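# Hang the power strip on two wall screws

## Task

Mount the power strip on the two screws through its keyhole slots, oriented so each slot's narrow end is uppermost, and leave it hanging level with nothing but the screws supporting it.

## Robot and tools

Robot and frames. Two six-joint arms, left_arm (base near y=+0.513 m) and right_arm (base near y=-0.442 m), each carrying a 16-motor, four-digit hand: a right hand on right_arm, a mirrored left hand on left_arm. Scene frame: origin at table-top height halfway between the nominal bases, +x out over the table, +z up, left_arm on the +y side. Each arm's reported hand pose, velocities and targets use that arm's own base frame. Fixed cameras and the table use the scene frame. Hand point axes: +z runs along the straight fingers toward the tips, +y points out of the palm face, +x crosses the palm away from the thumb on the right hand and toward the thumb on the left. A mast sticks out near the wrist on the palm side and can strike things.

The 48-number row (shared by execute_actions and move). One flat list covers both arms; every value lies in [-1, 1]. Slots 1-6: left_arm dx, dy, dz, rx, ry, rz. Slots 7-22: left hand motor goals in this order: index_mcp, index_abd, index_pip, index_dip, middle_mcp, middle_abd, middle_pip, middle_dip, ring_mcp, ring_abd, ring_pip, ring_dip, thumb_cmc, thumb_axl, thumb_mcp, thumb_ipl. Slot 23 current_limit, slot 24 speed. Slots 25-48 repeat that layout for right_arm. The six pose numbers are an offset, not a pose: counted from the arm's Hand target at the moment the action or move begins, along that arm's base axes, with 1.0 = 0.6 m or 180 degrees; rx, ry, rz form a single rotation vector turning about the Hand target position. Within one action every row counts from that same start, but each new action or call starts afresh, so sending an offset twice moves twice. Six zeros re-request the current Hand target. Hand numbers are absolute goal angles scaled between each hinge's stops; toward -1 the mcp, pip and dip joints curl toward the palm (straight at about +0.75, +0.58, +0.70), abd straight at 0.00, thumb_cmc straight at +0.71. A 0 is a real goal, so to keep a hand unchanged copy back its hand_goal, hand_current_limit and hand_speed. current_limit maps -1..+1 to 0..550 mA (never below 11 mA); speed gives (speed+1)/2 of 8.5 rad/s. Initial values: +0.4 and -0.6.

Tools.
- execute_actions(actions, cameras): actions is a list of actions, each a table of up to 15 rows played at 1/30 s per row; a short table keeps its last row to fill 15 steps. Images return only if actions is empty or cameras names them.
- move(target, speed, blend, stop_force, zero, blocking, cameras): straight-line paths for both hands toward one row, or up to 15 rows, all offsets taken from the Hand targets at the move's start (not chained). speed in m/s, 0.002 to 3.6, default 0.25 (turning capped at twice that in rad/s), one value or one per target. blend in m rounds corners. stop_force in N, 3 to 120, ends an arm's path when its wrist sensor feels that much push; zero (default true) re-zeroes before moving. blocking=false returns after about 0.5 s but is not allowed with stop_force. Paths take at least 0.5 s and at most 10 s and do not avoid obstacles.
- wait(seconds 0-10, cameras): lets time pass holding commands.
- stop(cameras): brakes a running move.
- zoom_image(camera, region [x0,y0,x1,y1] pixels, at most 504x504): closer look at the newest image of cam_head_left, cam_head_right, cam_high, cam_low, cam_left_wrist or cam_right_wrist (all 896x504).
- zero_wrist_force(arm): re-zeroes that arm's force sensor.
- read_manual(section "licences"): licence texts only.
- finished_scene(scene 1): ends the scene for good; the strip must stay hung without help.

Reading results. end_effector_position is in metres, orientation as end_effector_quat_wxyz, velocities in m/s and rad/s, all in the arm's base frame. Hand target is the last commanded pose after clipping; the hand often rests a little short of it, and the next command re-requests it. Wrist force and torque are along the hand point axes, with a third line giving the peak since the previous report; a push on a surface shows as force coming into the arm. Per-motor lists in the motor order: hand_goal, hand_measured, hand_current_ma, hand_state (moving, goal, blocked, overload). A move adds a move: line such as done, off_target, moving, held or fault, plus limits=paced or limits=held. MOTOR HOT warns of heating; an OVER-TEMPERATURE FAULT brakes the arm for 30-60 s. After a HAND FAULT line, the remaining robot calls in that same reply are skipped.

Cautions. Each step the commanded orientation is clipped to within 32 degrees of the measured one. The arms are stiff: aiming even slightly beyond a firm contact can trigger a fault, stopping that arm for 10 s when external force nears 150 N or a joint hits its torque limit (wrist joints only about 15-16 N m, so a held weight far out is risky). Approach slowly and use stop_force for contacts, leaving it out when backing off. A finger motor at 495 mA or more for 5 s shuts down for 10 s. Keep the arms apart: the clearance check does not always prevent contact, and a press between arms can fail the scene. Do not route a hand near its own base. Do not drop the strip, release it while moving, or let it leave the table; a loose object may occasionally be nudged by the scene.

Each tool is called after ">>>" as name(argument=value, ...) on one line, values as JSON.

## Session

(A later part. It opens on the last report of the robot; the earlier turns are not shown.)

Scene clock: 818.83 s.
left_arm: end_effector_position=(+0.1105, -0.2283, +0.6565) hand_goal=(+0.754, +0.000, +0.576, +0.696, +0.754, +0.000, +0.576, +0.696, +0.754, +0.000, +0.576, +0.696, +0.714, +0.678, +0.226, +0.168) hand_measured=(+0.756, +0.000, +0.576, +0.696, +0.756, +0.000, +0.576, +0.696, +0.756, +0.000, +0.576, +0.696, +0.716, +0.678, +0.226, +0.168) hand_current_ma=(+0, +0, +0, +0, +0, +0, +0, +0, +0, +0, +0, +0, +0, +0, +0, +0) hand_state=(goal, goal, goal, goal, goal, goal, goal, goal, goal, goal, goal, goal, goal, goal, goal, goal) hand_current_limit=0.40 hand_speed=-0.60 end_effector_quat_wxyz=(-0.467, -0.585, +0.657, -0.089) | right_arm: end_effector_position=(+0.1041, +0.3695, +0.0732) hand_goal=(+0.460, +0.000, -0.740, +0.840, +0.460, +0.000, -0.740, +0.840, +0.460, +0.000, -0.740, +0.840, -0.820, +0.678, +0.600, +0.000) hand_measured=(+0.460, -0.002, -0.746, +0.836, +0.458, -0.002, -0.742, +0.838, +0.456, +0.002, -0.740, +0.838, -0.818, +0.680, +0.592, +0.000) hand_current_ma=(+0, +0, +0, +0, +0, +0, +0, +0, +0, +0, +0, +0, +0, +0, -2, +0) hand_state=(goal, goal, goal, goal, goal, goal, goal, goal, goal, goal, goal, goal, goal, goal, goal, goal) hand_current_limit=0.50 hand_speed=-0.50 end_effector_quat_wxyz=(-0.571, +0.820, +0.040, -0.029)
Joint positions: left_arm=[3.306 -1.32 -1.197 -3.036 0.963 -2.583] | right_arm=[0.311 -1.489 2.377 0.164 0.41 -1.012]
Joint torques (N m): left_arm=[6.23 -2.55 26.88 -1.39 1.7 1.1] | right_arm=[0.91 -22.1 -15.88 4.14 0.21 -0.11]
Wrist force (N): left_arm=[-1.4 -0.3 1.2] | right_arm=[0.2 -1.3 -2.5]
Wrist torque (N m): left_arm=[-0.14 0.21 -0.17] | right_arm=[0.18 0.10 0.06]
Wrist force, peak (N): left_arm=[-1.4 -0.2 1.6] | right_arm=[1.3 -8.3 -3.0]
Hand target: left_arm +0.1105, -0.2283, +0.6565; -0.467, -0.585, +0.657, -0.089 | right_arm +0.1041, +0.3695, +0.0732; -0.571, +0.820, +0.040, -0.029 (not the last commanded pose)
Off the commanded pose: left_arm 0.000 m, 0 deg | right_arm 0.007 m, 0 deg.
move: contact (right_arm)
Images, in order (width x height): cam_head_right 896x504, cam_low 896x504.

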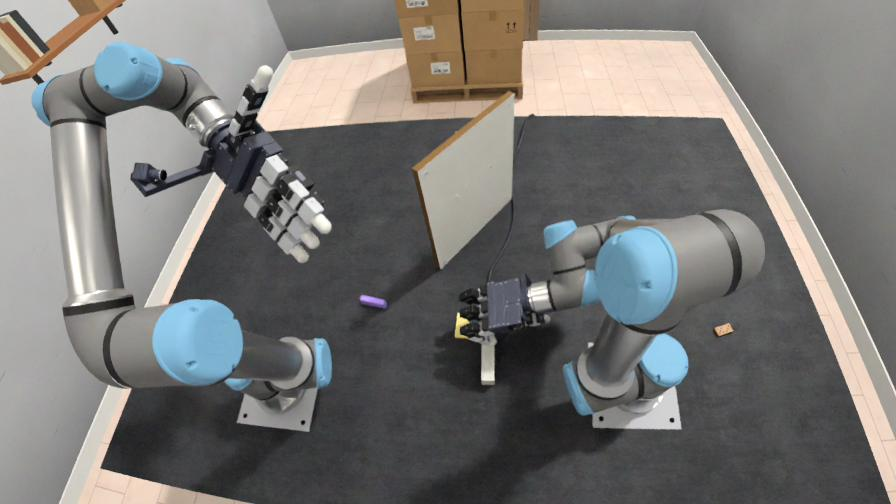

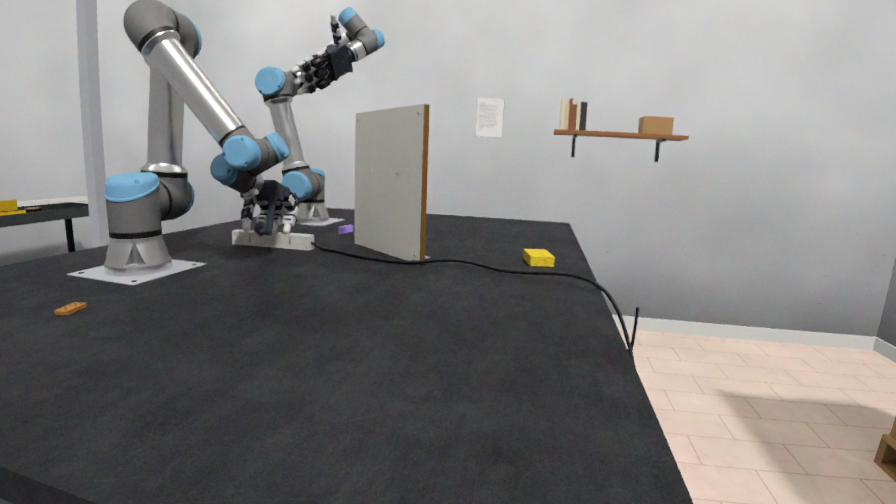

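>>> move(target=[[0,0,0,0,0,0,0.754,0,0.576,0.696,0.754,0,0.576,0.696,0.754,0,0.576,0.696,0.714,0.678,0.226,0.168,0.4,-0.6,0,0,-0.005,0,0,0,0.46,0,-0.74,0.84,0.46,0,-0.74,0.84,0.46,0,-0.74,0.84,-0.82,0.678,0.6,0.0,0.5,-0.5],[0,0,0,0,0,0,0.754,0,0.576,0.696,0.754,0,0.576,0.696,0.754,0,0.576,0.696,0.714,0.678,0.226,0.168,0.4,-0.6,0.0025,-0.0282,-0.005,0,0,0,0.46,0,-0.74,0.84,0.46,0,-0.74,0.84,0.46,0,-0.74,0.84,-0.82,0.678,0.6,0.0,0.5,-0.5]], speed=[0.03,0.04], cameras=["cam_low","cam_head_right"])

>>> zoom_image(camera="cam_low", region=[200, 170, 360, 260])

Scene clock: 821.37 s.
left_arm: end_effector_position=(+0.1105, -0.2283, +0.6565) hand_goal=(+0.754, +0.000, +0.576, +0.696, +0.754, +0.000, +0.576, +0.696, +0.754, +0.000, +0.576, +0.696, +0.714, +0.678, +0.226, +0.168) hand_measured=(+0.756, +0.000, +0.576, +0.696, +0.756, +0.000, +0.576, +0.696, +0.756, +0.000, +0.576, +0.696, +0.716, +0.678, +0.226, +0.168) hand_current_ma=(+0, +0, +0, +0, +0, +0, +0, +0, +0, +0, +0, +0, +0, +0, +0, +0) hand_state=(goal, goal, goal, goal, goal, goal, goal, goal, goal, goal, goal, goal, goal, goal, goal, goal) hand_current_limit=0.40 hand_speed=-0.60 end_effector_quat_wxyz=(-0.467, -0.585, +0.657, -0.089) | right_arm: end_effector_position=(+0.1056, +0.3527, +0.0702) hand_goal=(+0.460, +0.000, -0.740, +0.840, +0.460, +0.000, -0.740, +0.840, +0.460, +0.000, -0.740, +0.840, -0.820, +0.678, +0.600, +0.000) hand_measured=(+0.444, -0.006, -0.764, +0.828, +0.446, -0.004, -0.770, +0.826, +0.454, -0.002, -0.780, +0.826, -0.818, +0.680, +0.592, +0.000) hand_current_ma=(-5, -1, -10, -2, -4, +0, -14, -4, -1, +0, -26, -3, +0, +0, -2, +0) hand_state=(goal, goal, blocked, goal, goal, goal, blocked, goal, goal, goal, blocked, goal, goal, goal, goal, goal) hand_current_limit=0.50 hand_speed=-0.50 end_effector_quat_wxyz=(-0.571, +0.820, +0.040, -0.029)
Joint positions: left_arm=[3.306 -1.32 -1.197 -3.036 0.963 -2.583] | right_arm=[0.223 -1.446 2.414 0.28 0.374 -1.224]
Joint torques (N m): left_arm=[5.15 -3.01 25.73 -1.33 1.74 0.81] | right_arm=[-9.21 -6.39 -0.12 4.11 -2.27 -1.35]
Wrist force (N): left_arm=[-1.4 -0.1 1.3] | right_arm=[0.9 -6.7 -4.8]
Wrist torque (N m): left_arm=[-0.12 0.21 -0.17] | right_arm=[0.08 0.15 -0.11]
Wrist force, peak (N): left_arm=[-1.6 -0.1 1.4] | right_arm=[5.0 -15.4 -4.0]
Hand target: left_arm +0.1105, -0.2283, +0.6565; -0.467, -0.585, +0.657, -0.089 | right_arm +0.1056, +0.3526, +0.0702; -0.571, +0.820, +0.040, -0.029
Off the commanded pose: left_arm 0.000 m, 0 deg | right_arm 0.000 m, 0 deg.
move: done
Images, in order (width x height): cam_head_right 896x504, cam_low 896x504.

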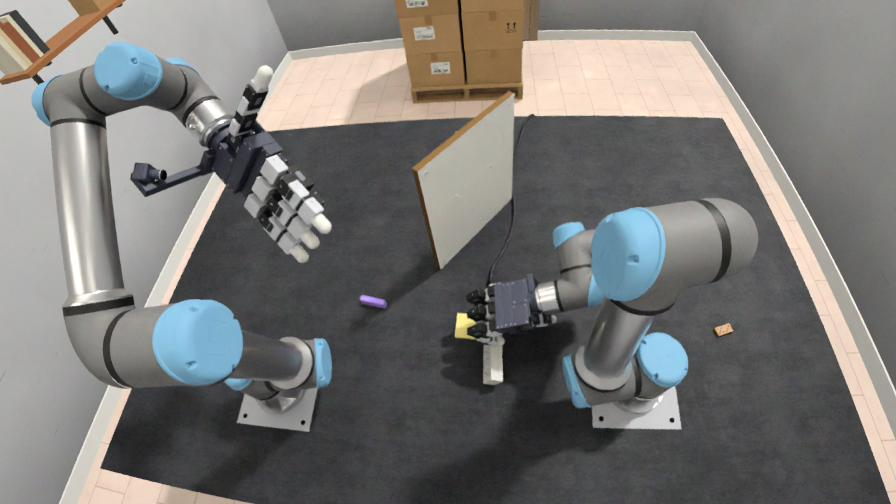

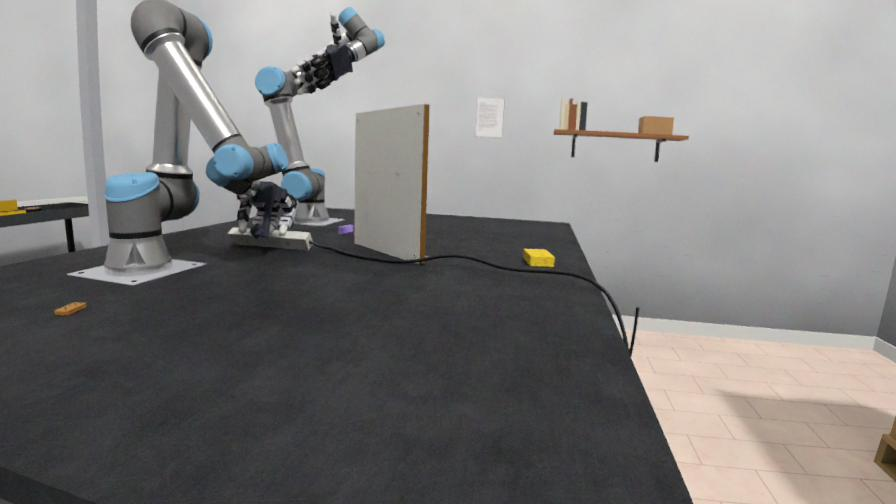

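Scaled by 3.150 from the camera's 896x504 image, which has a finer 1280x720 frame.

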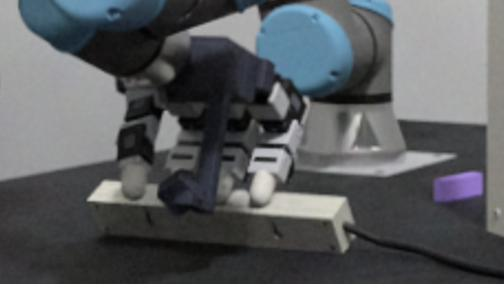

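>>> move(target=[[0,0,0,0,0,0,0.754,0,0.576,0.696,0.754,0,0.576,0.696,0.754,0,0.576,0.696,0.714,0.678,0.226,0.168,0.4,-0.6,0.003,-0.033,0,0,0,0,0.46,0,-0.74,0.84,0.46,0,-0.74,0.84,0.46,0,-0.74,0.84,-0.82,0.678,0.6,0.0,0.5,-0.5]], speed=0.04, cameras=["cam_low","cam_head_right"])

>>> zoom_image(camera="cam_low", region=[200, 170, 360, 260])

Scene clock: 822.90 s.
left_arm: end_effector_position=(+0.1105, -0.2283, +0.6565) hand_goal=(+0.754, +0.000, +0.576, +0.696, +0.754, +0.000, +0.576, +0.696, +0.754, +0.000, +0.576, +0.696, +0.714, +0.678, +0.226, +0.168) hand_measured=(+0.756, +0.000, +0.576, +0.696, +0.756, +0.000, +0.576, +0.696, +0.756, +0.000, +0.576, +0.696, +0.716, +0.678, +0.226, +0.168) hand_current_ma=(+0, +0, +0, +0, +0, +0, +0, +0, +0, +0, +0, +0, +0, +0, +0, +0) hand_state=(goal, goal, goal, goal, goal, goal, goal, goal, goal, goal, goal, goal, goal, goal, goal, goal) hand_current_limit=0.40 hand_speed=-0.60 end_effector_quat_wxyz=(-0.467, -0.585, +0.657, -0.089) | right_arm: end_effector_position=(+0.1074, +0.3329, +0.0702) hand_goal=(+0.460, +0.000, -0.740, +0.840, +0.460, +0.000, -0.740, +0.840, +0.460, +0.000, -0.740, +0.840, -0.820, +0.678, +0.600, +0.000) hand_measured=(+0.448, -0.002, -0.742, +0.838, +0.446, -0.002, -0.742, +0.838, +0.454, -0.002, -0.742, +0.838, -0.818, +0.680, +0.592, +0.000) hand_current_ma=(-3, +0, +0, +0, -4, +0, +0, +0, -1, +0, +0, +0, +0, +0, -2, +0) hand_state=(goal, goal, goal, goal, goal, goal, goal, goal, goal, goal, goal, goal, goal, goal, goal, goal) hand_current_limit=0.50 hand_speed=-0.50 end_effector_quat_wxyz=(-0.571, +0.820, +0.040, -0.029)
Joint positions: left_arm=[3.306 -1.32 -1.197 -3.036 0.963 -2.583] | right_arm=[0.108 -1.377 2.466 0.457 0.354 -1.542]
Joint torques (N m): left_arm=[5.68 -2.77 27.09 -1.43 1.83 1.09] | right_arm=[-9.43 -8.39 0.36 4.87 -3.58 -1.8]
Wrist force (N): left_arm=[-1.3 -0.2 1.6] | right_arm=[0.2 -0.6 -2.3]
Wrist torque (N m): left_arm=[-0.16 0.20 -0.17] | right_arm=[0.16 0.08 0.16]
Wrist force, peak (N): left_arm=[-1.3 -0.2 1.6] | right_arm=[0.9 -7.1 -4.8]
Hand target: left_arm +0.1105, -0.2283, +0.6565; -0.467, -0.585, +0.657, -0.089 | right_arm +0.1074, +0.3328, +0.0702; -0.571, +0.820, +0.040, -0.029
Off the commanded pose: left_arm 0.000 m, 0 deg | right_arm 0.000 m, 0 deg.
move: done
Images, in order (width x height): cam_head_right 896x504, cam_low 896x504.

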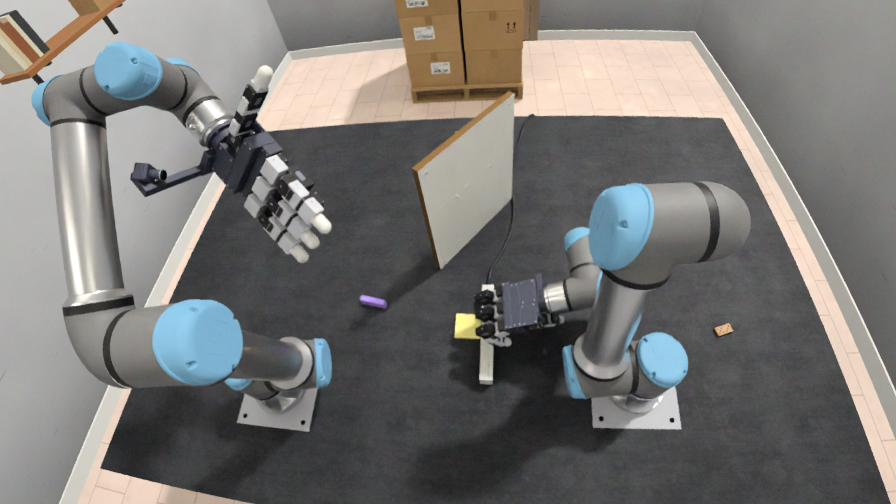

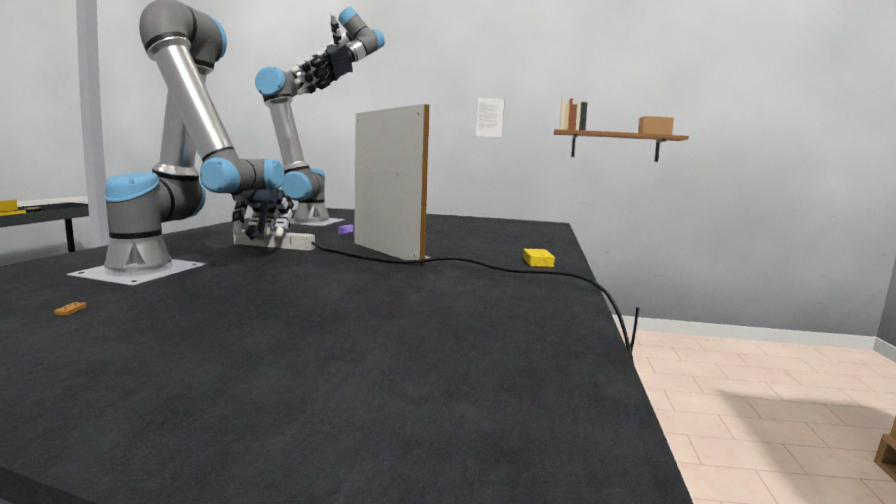

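Scaled by 3.150 from the camera's 896x504 image, which has a finer 1280x720 frame.

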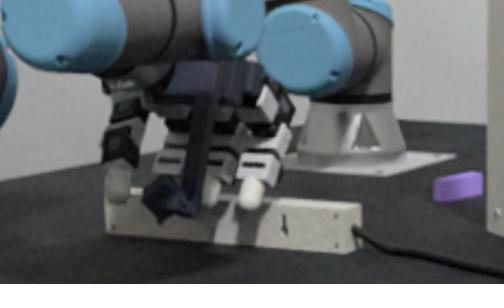

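>>> move(target=[[0,0,0,0,0,0,0.754,0,0.576,0.696,0.754,0,0.576,0.696,0.754,0,0.576,0.696,0.714,0.678,0.226,0.168,0.4,-0.6,0,0,0.033,0,0,0,0.46,0,-0.74,0.84,0.46,0,-0.74,0.84,0.46,0,-0.74,0.84,-0.82,0.678,0.6,0.0,0.5,-0.5],[0,0,0,0,0,0,0.754,0,0.576,0.696,0.754,0,0.576,0.696,0.754,0,0.576,0.696,0.714,0.678,0.226,0.168,0.4,-0.6,-0.0055,0.0611,0.033,0,0,0,0.46,0,-0.74,0.84,0.46,0,-0.74,0.84,0.46,0,-0.74,0.84,-0.82,0.678,0.6,0.0,0.5,-0.5]], speed=0.12, cameras=["cam_head_right","cam_head_left"])

>>> zoom_image(camera="cam_head_right", region=[440, 270, 540, 400])

Scene clock: 825.87 s.
left_arm: end_effector_position=(+0.1105, -0.2283, +0.6565) hand_goal=(+0.754, +0.000, +0.576, +0.696, +0.754, +0.000, +0.576, +0.696, +0.754, +0.000, +0.576, +0.696, +0.714, +0.678, +0.226, +0.168) hand_measured=(+0.756, +0.000, +0.576, +0.696, +0.756, +0.000, +0.576, +0.696, +0.756, +0.000, +0.576, +0.696, +0.716, +0.678, +0.226, +0.168) hand_current_ma=(+0, +0, +0, +0, +0, +0, +0, +0, +0, +0, +0, +0, +0, +0, +0, +0) hand_state=(goal, goal, goal, goal, goal, goal, goal, goal, goal, goal, goal, goal, goal, goal, goal, goal) hand_current_limit=0.40 hand_speed=-0.60 end_effector_quat_wxyz=(-0.467, -0.585, +0.657, -0.089) | right_arm: end_effector_position=(+0.1041, +0.3695, +0.0900) hand_goal=(+0.460, +0.000, -0.740, +0.840, +0.460, +0.000, -0.740, +0.840, +0.460, +0.000, -0.740, +0.840, -0.820, +0.678, +0.600, +0.000) hand_measured=(+0.448, -0.002, -0.742, +0.838, +0.446, -0.002, -0.742, +0.838, +0.454, -0.002, -0.742, +0.838, -0.818, +0.680, +0.592, +0.000) hand_current_ma=(-3, +0, +0, +0, -3, +0, +0, +0, -1, +0, +0, +0, +0, +0, -2, +0) hand_state=(goal, goal, goal, goal, goal, goal, goal, goal, goal, goal, goal, goal, goal, goal, goal, goal) hand_current_limit=0.50 hand_speed=-0.50 end_effector_quat_wxyz=(-0.571, +0.820, +0.040, -0.029)
Joint positions: left_arm=[3.306 -1.32 -1.197 -3.036 0.963 -2.583] | right_arm=[0.311 -1.532 2.359 0.226 0.41 -1.013]
Joint torques (N m): left_arm=[6.47 -3.8 25.92 -1.29 1.91 1.04] | right_arm=[11.58 -20.07 -4.11 -0.29 0.33 1.58]
Wrist force (N): left_arm=[-1.2 -0.2 1.3] | right_arm=[0.3 -0.5 -2.1]
Wrist torque (N m): left_arm=[-0.13 0.18 -0.15] | right_arm=[0.15 0.05 0.07]
Wrist force, peak (N): left_arm=[-1.6 -0.1 1.3] | right_arm=[0.0 -0.6 -2.8]
Hand target: left_arm +0.1105, -0.2283, +0.6565; -0.467, -0.585, +0.657, -0.089 | right_arm +0.1041, +0.3695, +0.0900; -0.571, +0.820, +0.040, -0.029
Off the commanded pose: left_arm 0.000 m, 0 deg | right_arm 0.000 m, 0 deg.
move: done
Images, in order (width x height): cam_head_left 896x504, cam_head_right 896x504.

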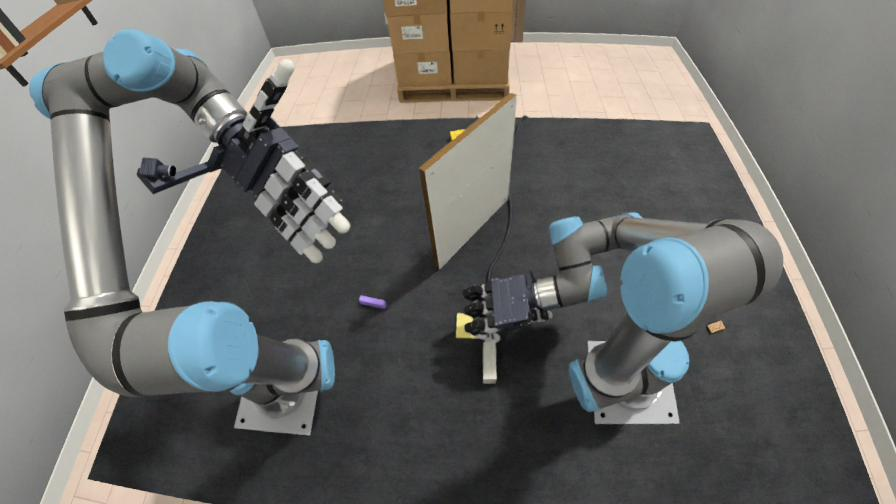

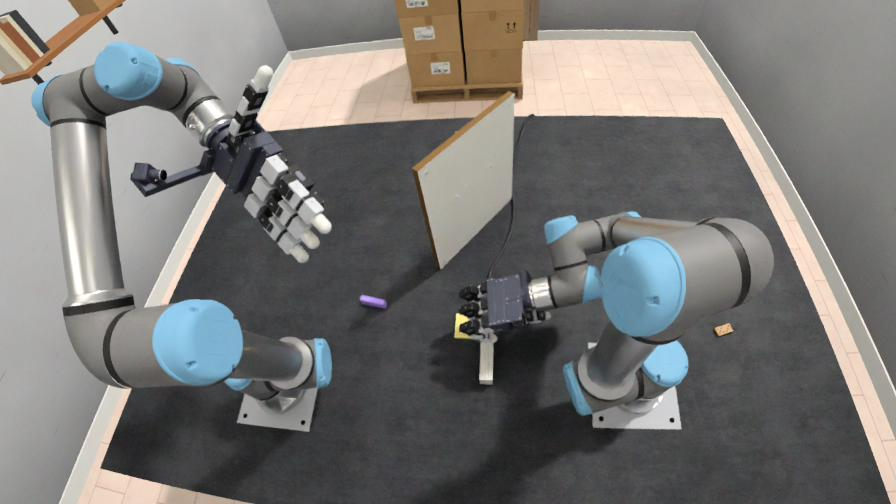

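Scaled by 3.877 from the camera's 896x504 image, which has a finer 1280x720 frame.

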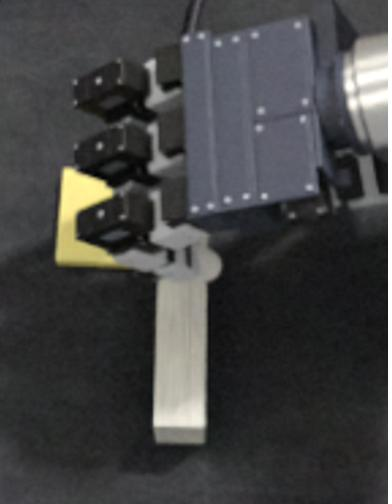

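>>> move(target=[[0,0,0,0,0,0,0.754,0,0.576,0.696,0.754,0,0.576,0.696,0.754,0,0.576,0.696,0.714,0.678,0.226,0.168,0.4,-0.6,0,0.0067,0,0,0,0,0.46,0,-0.74,0.84,0.46,0,-0.74,0.84,0.46,0,-0.74,0.84,-0.82,0.678,0.8,0.0,0.8,-0.5],[0,0,0,0,0,0,0.754,0,0.576,0.696,0.754,0,0.576,0.696,0.754,0,0.576,0.696,0.714,0.678,0.226,0.168,0.4,-0.6,0,0.0067,-0.0385,0,0,0,0.46,0,-0.74,0.84,0.46,0,-0.74,0.84,0.46,0,-0.74,0.84,-0.82,0.678,0.8,0.0,0.8,-0.5],[0,0,0,0,0,0,0.754,0,0.576,0.696,0.754,0,0.576,0.696,0.754,0,0.576,0.696,0.714,0.678,0.226,0.168,0.4,-0.6,0.0025,-0.0217,-0.039,0,0,0,0.46,0,-0.74,0.84,0.46,0,-0.74,0.84,0.46,0,-0.74,0.84,-0.82,0.678,0.8,0.0,0.8,-0.5],[0,0,0,0,0,0,0.754,0,0.576,0.696,0.754,0,0.576,0.696,0.754,0,0.576,0.696,0.714,0.678,0.226,0.168,0.4,-0.6,0.004,-0.0385,-0.0435,0,0,0,0.46,0,-0.74,0.84,0.46,0,-0.74,0.84,0.46,0,-0.74,0.84,-0.82,0.678,0.8,0.0,0.8,-0.5],[0,0,0,0,0,0,0.754,0,0.576,0.696,0.754,0,0.576,0.696,0.754,0,0.576,0.696,0.714,0.678,0.226,0.168,0.4,-0.6,0.006,-0.06,-0.055,0,0,0,0.46,0,-0.74,0.84,0.46,0,-0.74,0.84,0.46,0,-0.74,0.84,-0.82,0.678,0.8,0.0,0.8,-0.5]], speed=[0.1,0.05,0.04,0.04,0.04], blend=[0,0,0.004,0.004,0], cameras=["cam_low","cam_head_right"])

>>> zoom_image(camera="cam_low", region=[200, 170, 360, 260])

Scene clock: 829.80 s.
left_arm: end_effector_position=(+0.1105, -0.2283, +0.6565) hand_goal=(+0.754, +0.000, +0.576, +0.696, +0.754, +0.000, +0.576, +0.696, +0.754, +0.000, +0.576, +0.696, +0.714, +0.678, +0.226, +0.168) hand_measured=(+0.756, +0.000, +0.576, +0.696, +0.756, +0.000, +0.576, +0.696, +0.756, +0.000, +0.576, +0.696, +0.716, +0.678, +0.226, +0.168) hand_current_ma=(+0, +0, +0, +0, +0, +0, +0, +0, +0, +0, +0, +0, +0, +0, +0, +0) hand_state=(goal, goal, goal, goal, goal, goal, goal, goal, goal, goal, goal, goal, goal, goal, goal, goal) hand_current_limit=0.40 hand_speed=-0.60 end_effector_quat_wxyz=(-0.467, -0.585, +0.657, -0.089) | right_arm: end_effector_position=(+0.1077, +0.3335, +0.0570) hand_goal=(+0.460, +0.000, -0.740, +0.840, +0.460, +0.000, -0.740, +0.840, +0.460, +0.000, -0.740, +0.840, -0.820, +0.678, +0.800, +0.000) hand_measured=(+0.446, -0.002, -0.742, +0.838, +0.438, +0.000, -0.746, +0.834, +0.430, +0.002, -0.768, +0.828, -0.818, +0.680, +0.790, +0.000) hand_current_ma=(-3, +0, +0, +0, -10, +0, -1, -1, -17, +0, -13, -2, +0, +0, -3, +0) hand_state=(goal, goal, goal, goal, blocked, goal, goal, goal, blocked, goal, blocked, goal, goal, goal, goal, goal) hand_current_limit=0.80 hand_speed=-0.50 end_effector_quat_wxyz=(-0.571, +0.820, +0.040, -0.029)
Joint positions: left_arm=[3.306 -1.32 -1.197 -3.036 0.963 -2.583] | right_arm=[0.111 -1.334 2.472 0.399 0.354 -1.533]
Joint torques (N m): left_arm=[4.72 -2.68 26.9 -1.37 1.68 0.81] | right_arm=[-9.07 -8.57 1.92 4.93 -3.62 -1.55]
Wrist force (N): left_arm=[-1.2 -0.4 1.3] | right_arm=[0.4 -1.1 -3.6]
Wrist torque (N m): left_arm=[-0.15 0.19 -0.16] | right_arm=[0.16 0.19 0.11]
Wrist force, peak (N): left_arm=[-1.7 -0.2 1.2] | right_arm=[5.5 -17.2 -6.2]
Hand target: left_arm +0.1105, -0.2283, +0.6565; -0.467, -0.585, +0.657, -0.089 | right_arm +0.1077, +0.3335, +0.0570; -0.571, +0.820, +0.040, -0.029
Off the commanded pose: left_arm 0.000 m, 0 deg | right_arm 0.000 m, 0 deg.
move: done
Images, in order (width x height): cam_head_right 896x504, cam_low 896x504.

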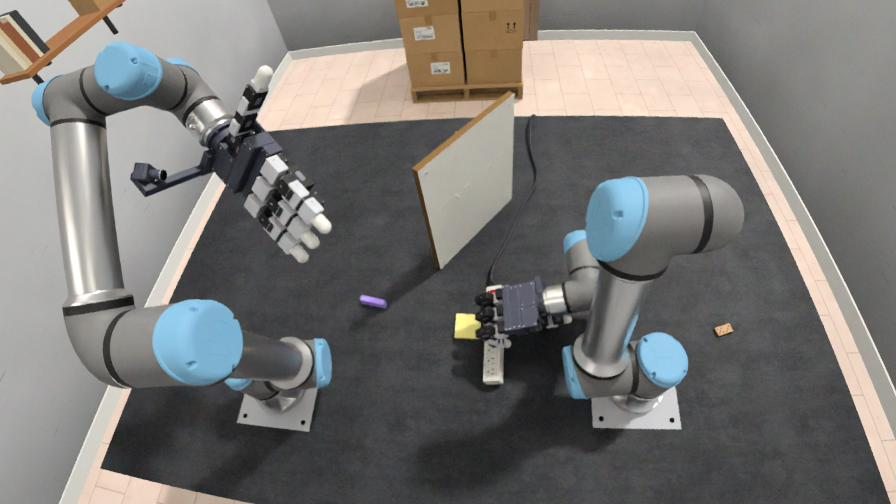

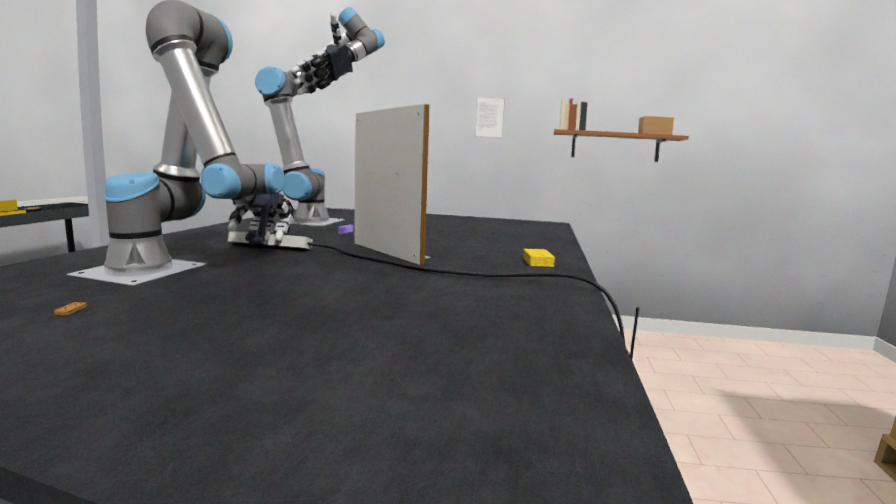

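Scaled by 3.150 from the camera's 896x504 image, which has a finer 1280x720 frame.

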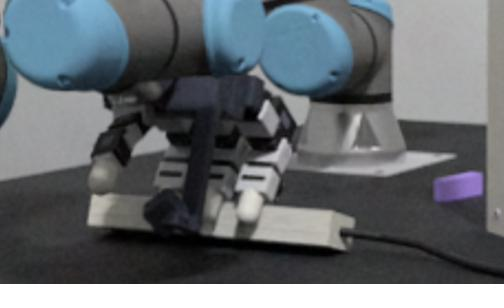

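>>> zoom_image(camera="cam_head_right", region=[440, 270, 540, 400])

Scaled by 3.877 from the camera's 896x504 image, which has a finer 1280x720 frame.

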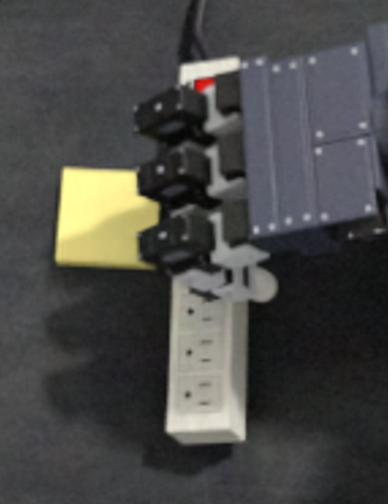

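>>> move(target=[[0,0,0,0,0,0,0.754,0,0.576,0.696,0.754,0,0.576,0.696,0.754,0,0.576,0.696,0.714,0.678,0.226,0.168,0.4,-0.6,0.001,-0.012,-0.012,0,0,0,0.46,0,-0.74,0.84,0.46,0,-0.74,0.84,0.46,0,-0.74,0.84,-0.82,0.678,0.8,0.0,0.8,-0.5],[0,0,0,0,0,0,0.754,0,0.576,0.696,0.754,0,0.576,0.696,0.754,0,0.576,0.696,0.714,0.678,0.226,0.168,0.4,-0.6,0.002,-0.025,-0.015,0,0,0,0.46,0,-0.74,0.84,0.46,0,-0.74,0.84,0.46,0,-0.74,0.84,-0.82,0.678,0.8,0.0,0.8,-0.5]], speed=0.04, blend=[0.003,0], cameras=["cam_low","cam_head_right"])

>>> zoom_image(camera="cam_low", region=[200, 170, 360, 260])

>>> zoom_image(camera="cam_head_right", region=[440, 270, 540, 400])

Scene clock: 831.80 s.
left_arm: end_effector_position=(+0.1105, -0.2283, +0.6565) hand_goal=(+0.754, +0.000, +0.576, +0.696, +0.754, +0.000, +0.576, +0.696, +0.754, +0.000, +0.576, +0.696, +0.714, +0.678, +0.226, +0.168) hand_measured=(+0.756, +0.000, +0.576, +0.696, +0.756, +0.000, +0.576, +0.696, +0.756, +0.000, +0.576, +0.696, +0.716, +0.678, +0.226, +0.168) hand_current_ma=(+0, +0, +0, +0, +0, +0, +0, +0, +0, +0, +0, +0, +0, +0, +0, +0) hand_state=(goal, goal, goal, goal, goal, goal, goal, goal, goal, goal, goal, goal, goal, goal, goal, goal) hand_current_limit=0.40 hand_speed=-0.60 end_effector_quat_wxyz=(-0.467, -0.585, +0.657, -0.089) | right_arm: end_effector_position=(+0.1089, +0.3185, +0.0480) hand_goal=(+0.460, +0.000, -0.740, +0.840, +0.460, +0.000, -0.740, +0.840, +0.460, +0.000, -0.740, +0.840, -0.820, +0.678, +0.800, +0.000) hand_measured=(+0.448, -0.002, -0.742, +0.838, +0.446, +0.000, -0.742, +0.838, +0.444, +0.002, -0.744, +0.836, -0.818, +0.680, +0.790, +0.000) hand_current_ma=(-3, +0, +0, +0, -4, +0, +0, +0, -5, +0, +0, +0, +0, +0, -3, +0) hand_state=(goal, goal, goal, goal, goal, goal, goal, goal, goal, goal, goal, goal, goal, goal, goal, goal) hand_current_limit=0.80 hand_speed=-0.50 end_effector_quat_wxyz=(-0.571, +0.820, +0.040, -0.029)
Joint positions: left_arm=[3.306 -1.32 -1.197 -3.036 0.963 -2.583] | right_arm=[0.017 -1.229 2.523 0.495 0.363 -1.802]
Joint torques (N m): left_arm=[5.18 -2.77 26.63 -1.52 1.64 1.03] | right_arm=[-9.54 -10.46 4.74 4.9 -3.66 -1.89]
Wrist force (N): left_arm=[-1.4 -0.5 1.6] | right_arm=[0.2 -0.4 -2.5]
Wrist torque (N m): left_arm=[-0.19 0.22 -0.17] | right_arm=[0.20 0.08 0.14]
Wrist force, peak (N): left_arm=[-1.4 -0.5 1.6] | right_arm=[0.5 -1.7 -3.6]
Hand target: left_arm +0.1105, -0.2283, +0.6565; -0.467, -0.585, +0.657, -0.089 | right_arm +0.1089, +0.3185, +0.0480; -0.571, +0.820, +0.040, -0.029
Off the commanded pose: left_arm 0.000 m, 0 deg | right_arm 0.000 m, 0 deg.
move: done
Images, in order (width x height): cam_head_right 896x504, cam_low 896x504.

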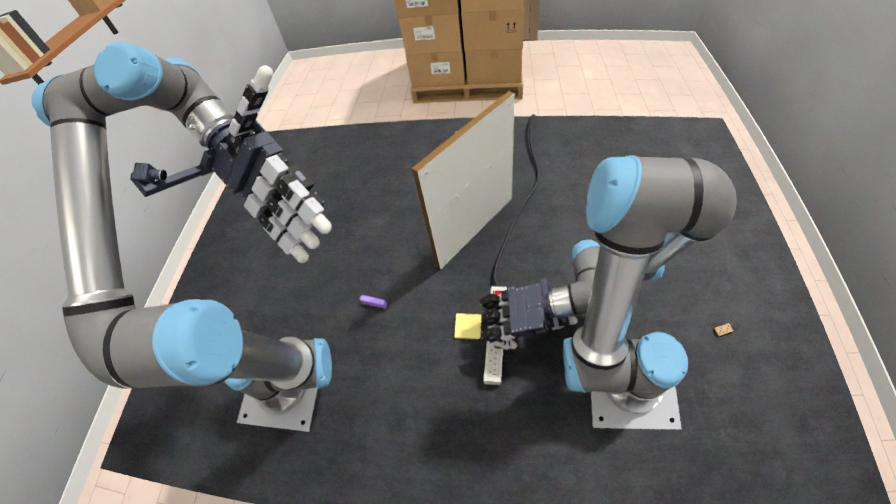

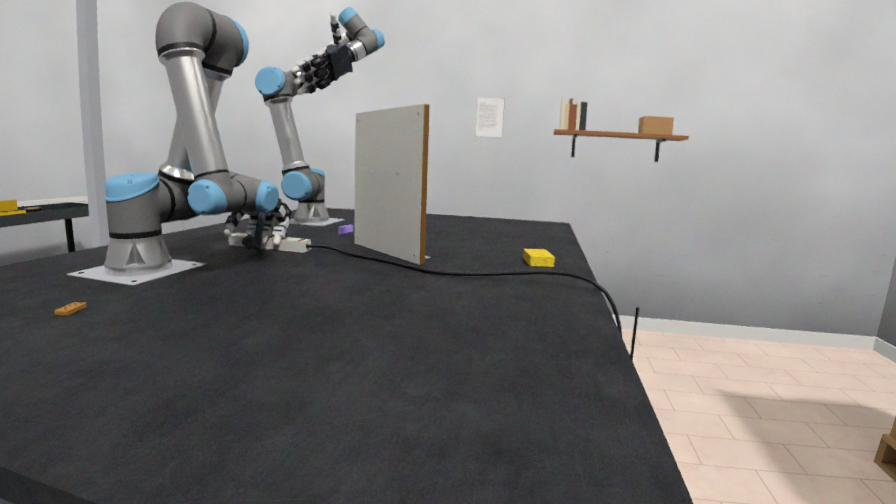

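Scaled by 3.150 from the camera's 896x504 image, which has a finer 1280x720 frame.

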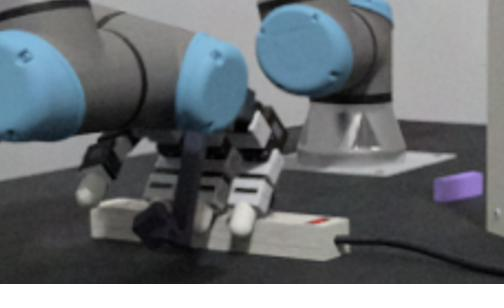

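Scaled by 3.877 from the camera's 896x504 image, which has a finer 1280x720 frame.

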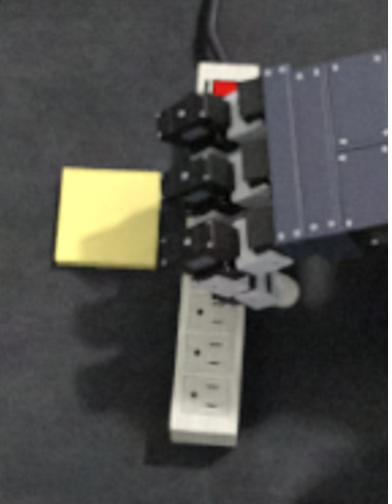

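>>> move(target=[0,0,0,0,0,0,0.754,0,0.576,0.696,0.754,0,0.576,0.696,0.754,0,0.576,0.696,0.714,0.678,0.226,0.168,0.4,-0.6,0.0,-0.02,0.1,0,0,0,0.6,0,-0.74,0.84,0.6,0,-0.74,0.84,0.6,0,-0.74,0.84,-0.95,0.678,0.6,0.0,0.5,-0.5], speed=0.12, cameras=["cam_low","cam_head_right"])

>>> zoom_image(camera="cam_low", region=[200, 170, 360, 260])

>>> zoom_image(camera="cam_head_right", region=[440, 270, 540, 400])

Scene clock: 833.53 s.
left_arm: end_effector_position=(+0.1105, -0.2283, +0.6565) hand_goal=(+0.754, +0.000, +0.576, +0.696, +0.754, +0.000, +0.576, +0.696, +0.754, +0.000, +0.576, +0.696, +0.714, +0.678, +0.226, +0.168) hand_measured=(+0.756, +0.000, +0.576, +0.696, +0.756, +0.000, +0.576, +0.696, +0.756, +0.000, +0.576, +0.696, +0.716, +0.678, +0.226, +0.168) hand_current_ma=(+0, +0, +0, +0, +0, +0, +0, +0, +0, +0, +0, +0, +0, +0, +0, +0) hand_state=(goal, goal, goal, goal, goal, goal, goal, goal, goal, goal, goal, goal, goal, goal, goal, goal) hand_current_limit=0.40 hand_speed=-0.60 end_effector_quat_wxyz=(-0.467, -0.585, +0.657, -0.089) | right_arm: end_effector_position=(+0.1089, +0.3065, +0.1080) hand_goal=(+0.600, +0.000, -0.740, +0.840, +0.600, +0.000, -0.740, +0.840, +0.600, +0.000, -0.740, +0.840, -0.950, +0.678, +0.600, +0.000) hand_measured=(+0.586, -0.002, -0.742, +0.838, +0.584, +0.000, -0.742, +0.838, +0.586, +0.002, -0.742, +0.838, -0.942, +0.678, +0.598, +0.000) hand_current_ma=(-4, +0, +0, +0, -5, +0, +0, +0, -4, +0, +0, +0, +2, +0, +0, +0) hand_state=(goal, goal, goal, goal, goal, goal, goal, goal, goal, goal, goal, goal, goal, goal, goal, goal) hand_current_limit=0.50 hand_speed=-0.50 end_effector_quat_wxyz=(-0.571, +0.820, +0.040, -0.029)
Joint positions: left_arm=[3.306 -1.32 -1.197 -3.036 0.963 -2.583] | right_arm=[-0.065 -1.413 2.547 0.853 0.389 -2.014]
Joint torques (N m): left_arm=[4.31 -3.42 25.68 -1.36 1.62 1.08] | right_arm=[-10.03 -5.2 1.12 5.11 0.05 -1.72]
Wrist force (N): left_arm=[-1.0 -0.1 1.2] | right_arm=[0.3 -0.6 -2.3]
Wrist torque (N m): left_arm=[-0.11 0.15 -0.14] | right_arm=[0.14 0.07 0.17]
Wrist force, peak (N): left_arm=[-1.3 -0.2 1.6] | right_arm=[0.1 0.6 -3.4]
Hand target: left_arm +0.1105, -0.2283, +0.6565; -0.467, -0.585, +0.657, -0.089 | right_arm +0.1089, +0.3065, +0.1080; -0.571, +0.820, +0.040, -0.029
Off the commanded pose: left_arm 0.000 m, 0 deg | right_arm 0.000 m, 0 deg.
move: done
Images, in order (width x height): cam_head_right 896x504, cam_low 896x504.

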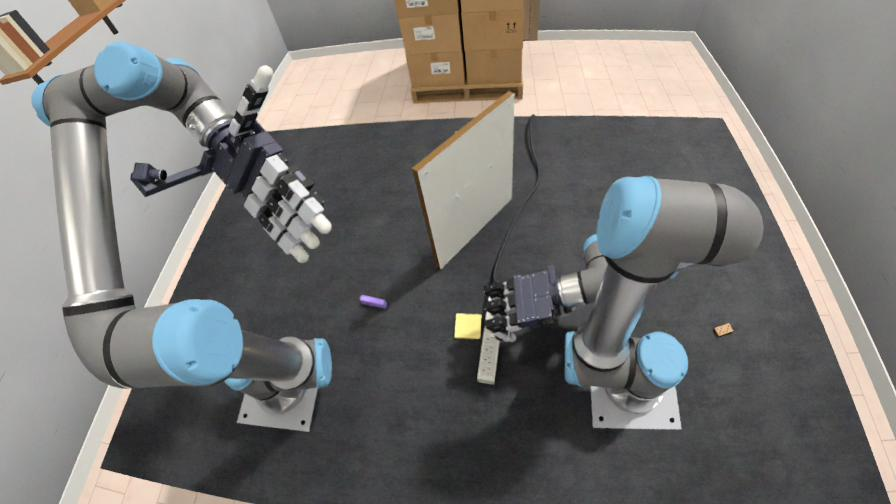

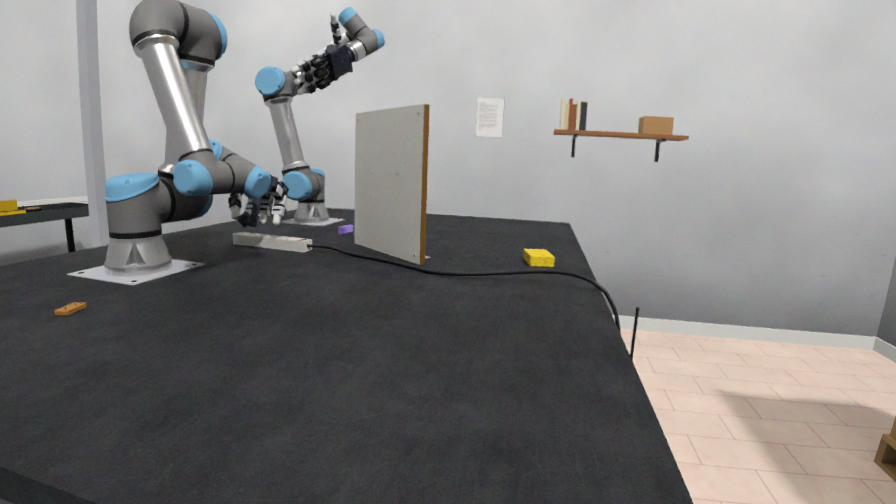

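Scaled by 3.150 from the camera's 896x504 image, which has a finer 1280x720 frame.

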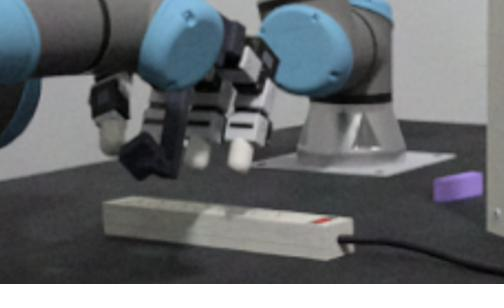

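Scaled by 3.877 from the camera's 896x504 image, which has a finer 1280x720 frame.

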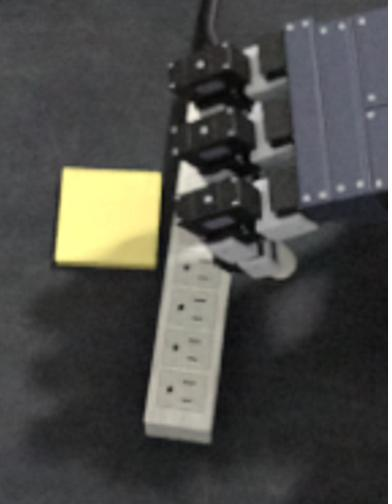

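>>> move(target=[[0,0,0,0,0,0,0.754,0,0.576,0.696,0.754,0,0.576,0.696,0.754,0,0.576,0.696,0.714,0.678,0.226,0.168,0.4,-0.6,0.0797,0.1367,0.0,0,0,-0.047,0.6,0,-0.74,0.84,0.6,0,-0.74,0.84,0.6,0,-0.74,0.84,-0.95,0.678,0.6,0.0,0.5,-0.5]], speed=0.2, cameras=["cam_low","cam_head_right","cam_right_wrist"])

>>> zoom_image(camera="cam_low", region=[200, 170, 360, 260])

>>> zoom_image(camera="cam_head_right", region=[440, 270, 540, 400])

Scene clock: 836.83 s.
left_arm: end_effector_position=(+0.1105, -0.2283, +0.6565) hand_goal=(+0.754, +0.000, +0.576, +0.696, +0.754, +0.000, +0.576, +0.696, +0.754, +0.000, +0.576, +0.696, +0.714, +0.678, +0.226, +0.168) hand_measured=(+0.756, +0.000, +0.576, +0.696, +0.756, +0.000, +0.576, +0.696, +0.756, +0.000, +0.576, +0.696, +0.716, +0.678, +0.226, +0.168) hand_current_ma=(+0, +0, +0, +0, +0, +0, +0, +0, +0, +0, +0, +0, +0, +0, +0, +0) hand_state=(goal, goal, goal, goal, goal, goal, goal, goal, goal, goal, goal, goal, goal, goal, goal, goal) hand_current_limit=0.40 hand_speed=-0.60 end_effector_quat_wxyz=(-0.467, -0.585, +0.657, -0.089) | right_arm: end_effector_position=(+0.1567, +0.3885, +0.1080) hand_goal=(+0.600, +0.000, -0.740, +0.840, +0.600, +0.000, -0.740, +0.840, +0.600, +0.000, -0.740, +0.840, -0.950, +0.678, +0.600, +0.000) hand_measured=(+0.586, -0.002, -0.742, +0.838, +0.584, +0.000, -0.742, +0.838, +0.586, +0.002, -0.742, +0.838, -0.942, +0.678, +0.598, +0.000) hand_current_ma=(-4, +0, +0, +0, -5, +0, +0, +0, -4, +0, +0, +0, +1, +0, +0, +0) hand_state=(goal, goal, goal, goal, goal, goal, goal, goal, goal, goal, goal, goal, goal, goal, goal, goal) hand_current_limit=0.50 hand_speed=-0.50 end_effector_quat_wxyz=(-0.571, +0.820, -0.021, +0.013)
Joint positions: left_arm=[3.306 -1.32 -1.197 -3.036 0.963 -2.583] | right_arm=[0.34 -1.584 2.271 0.086 0.519 -0.701]
Joint torques (N m): left_arm=[5.37 -3.31 26.95 -1.33 1.69 0.78] | right_arm=[10.76 -22.27 -6.85 -0.78 0.49 1.78]
Wrist force (N): left_arm=[-1.3 -0.1 1.3] | right_arm=[0.1 -0.5 -2.3]
Wrist torque (N m): left_arm=[-0.11 0.19 -0.17] | right_arm=[0.15 0.07 0.06]
Wrist force, peak (N): left_arm=[-1.5 -0.4 1.3] | right_arm=[-0.2 -0.4 -2.9]
Hand target: left_arm +0.1105, -0.2283, +0.6565; -0.467, -0.585, +0.657, -0.089 | right_arm +0.1567, +0.3885, +0.1080; -0.571, +0.820, -0.021, +0.013
Off the commanded pose: left_arm 0.000 m, 0 deg | right_arm 0.000 m, 0 deg.
move: done
camera_calibration:
cam_right_wrist: T_world_to_cam=[[-0.790768, -0.180024, -0.585044, 0.288025], [-0.449025, -0.478962, 0.754302, 0.128095], [-0.416007, 0.859178, 0.297913, -0.173214], [0, 0, 0, 1]] pos_world=[0.213221, 0.262026, 0.123487]
Images, in order (width x height): cam_head_right 896x504, cam_low 896x504, cam_right_wrist 896x504.

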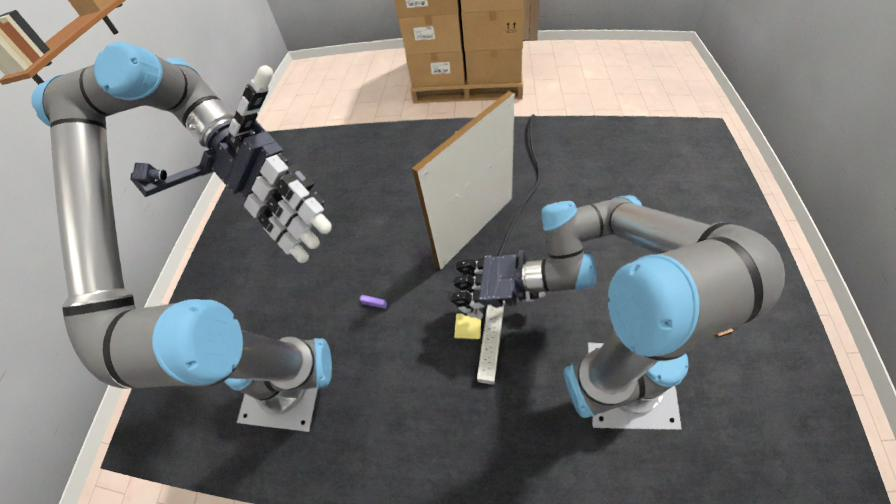

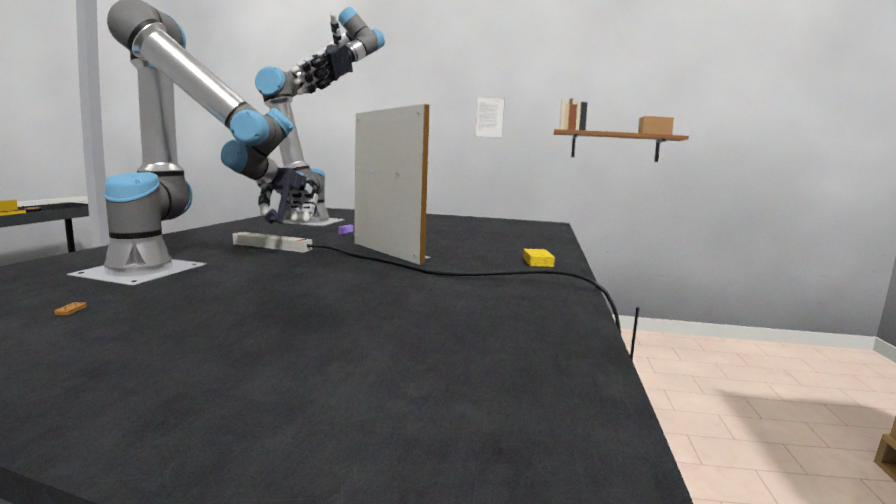

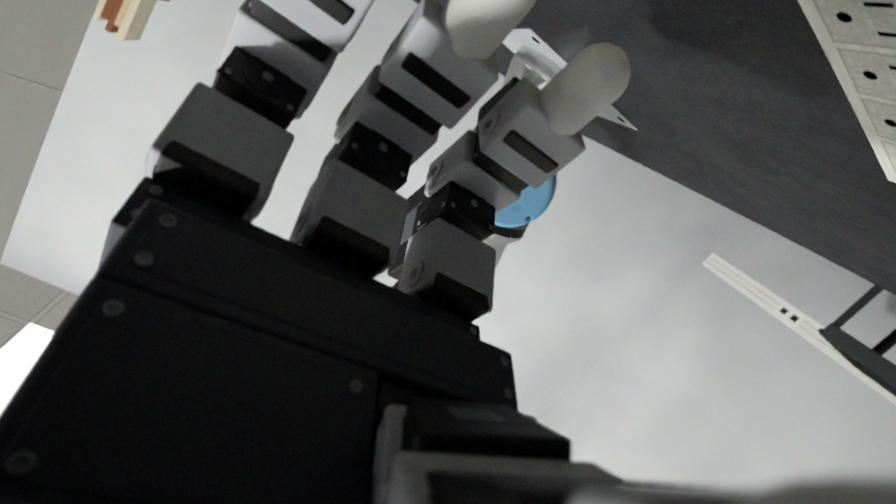

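Scaled by 3.150 from the camera's 896x504 image, which has a finer 1280x720 frame.

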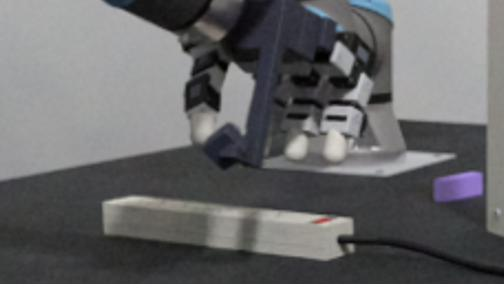

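Scaled by 3.877 from the camera's 896x504 image, which has a finer 1280x720 frame.

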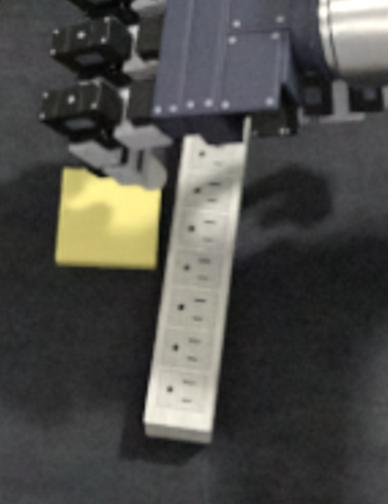

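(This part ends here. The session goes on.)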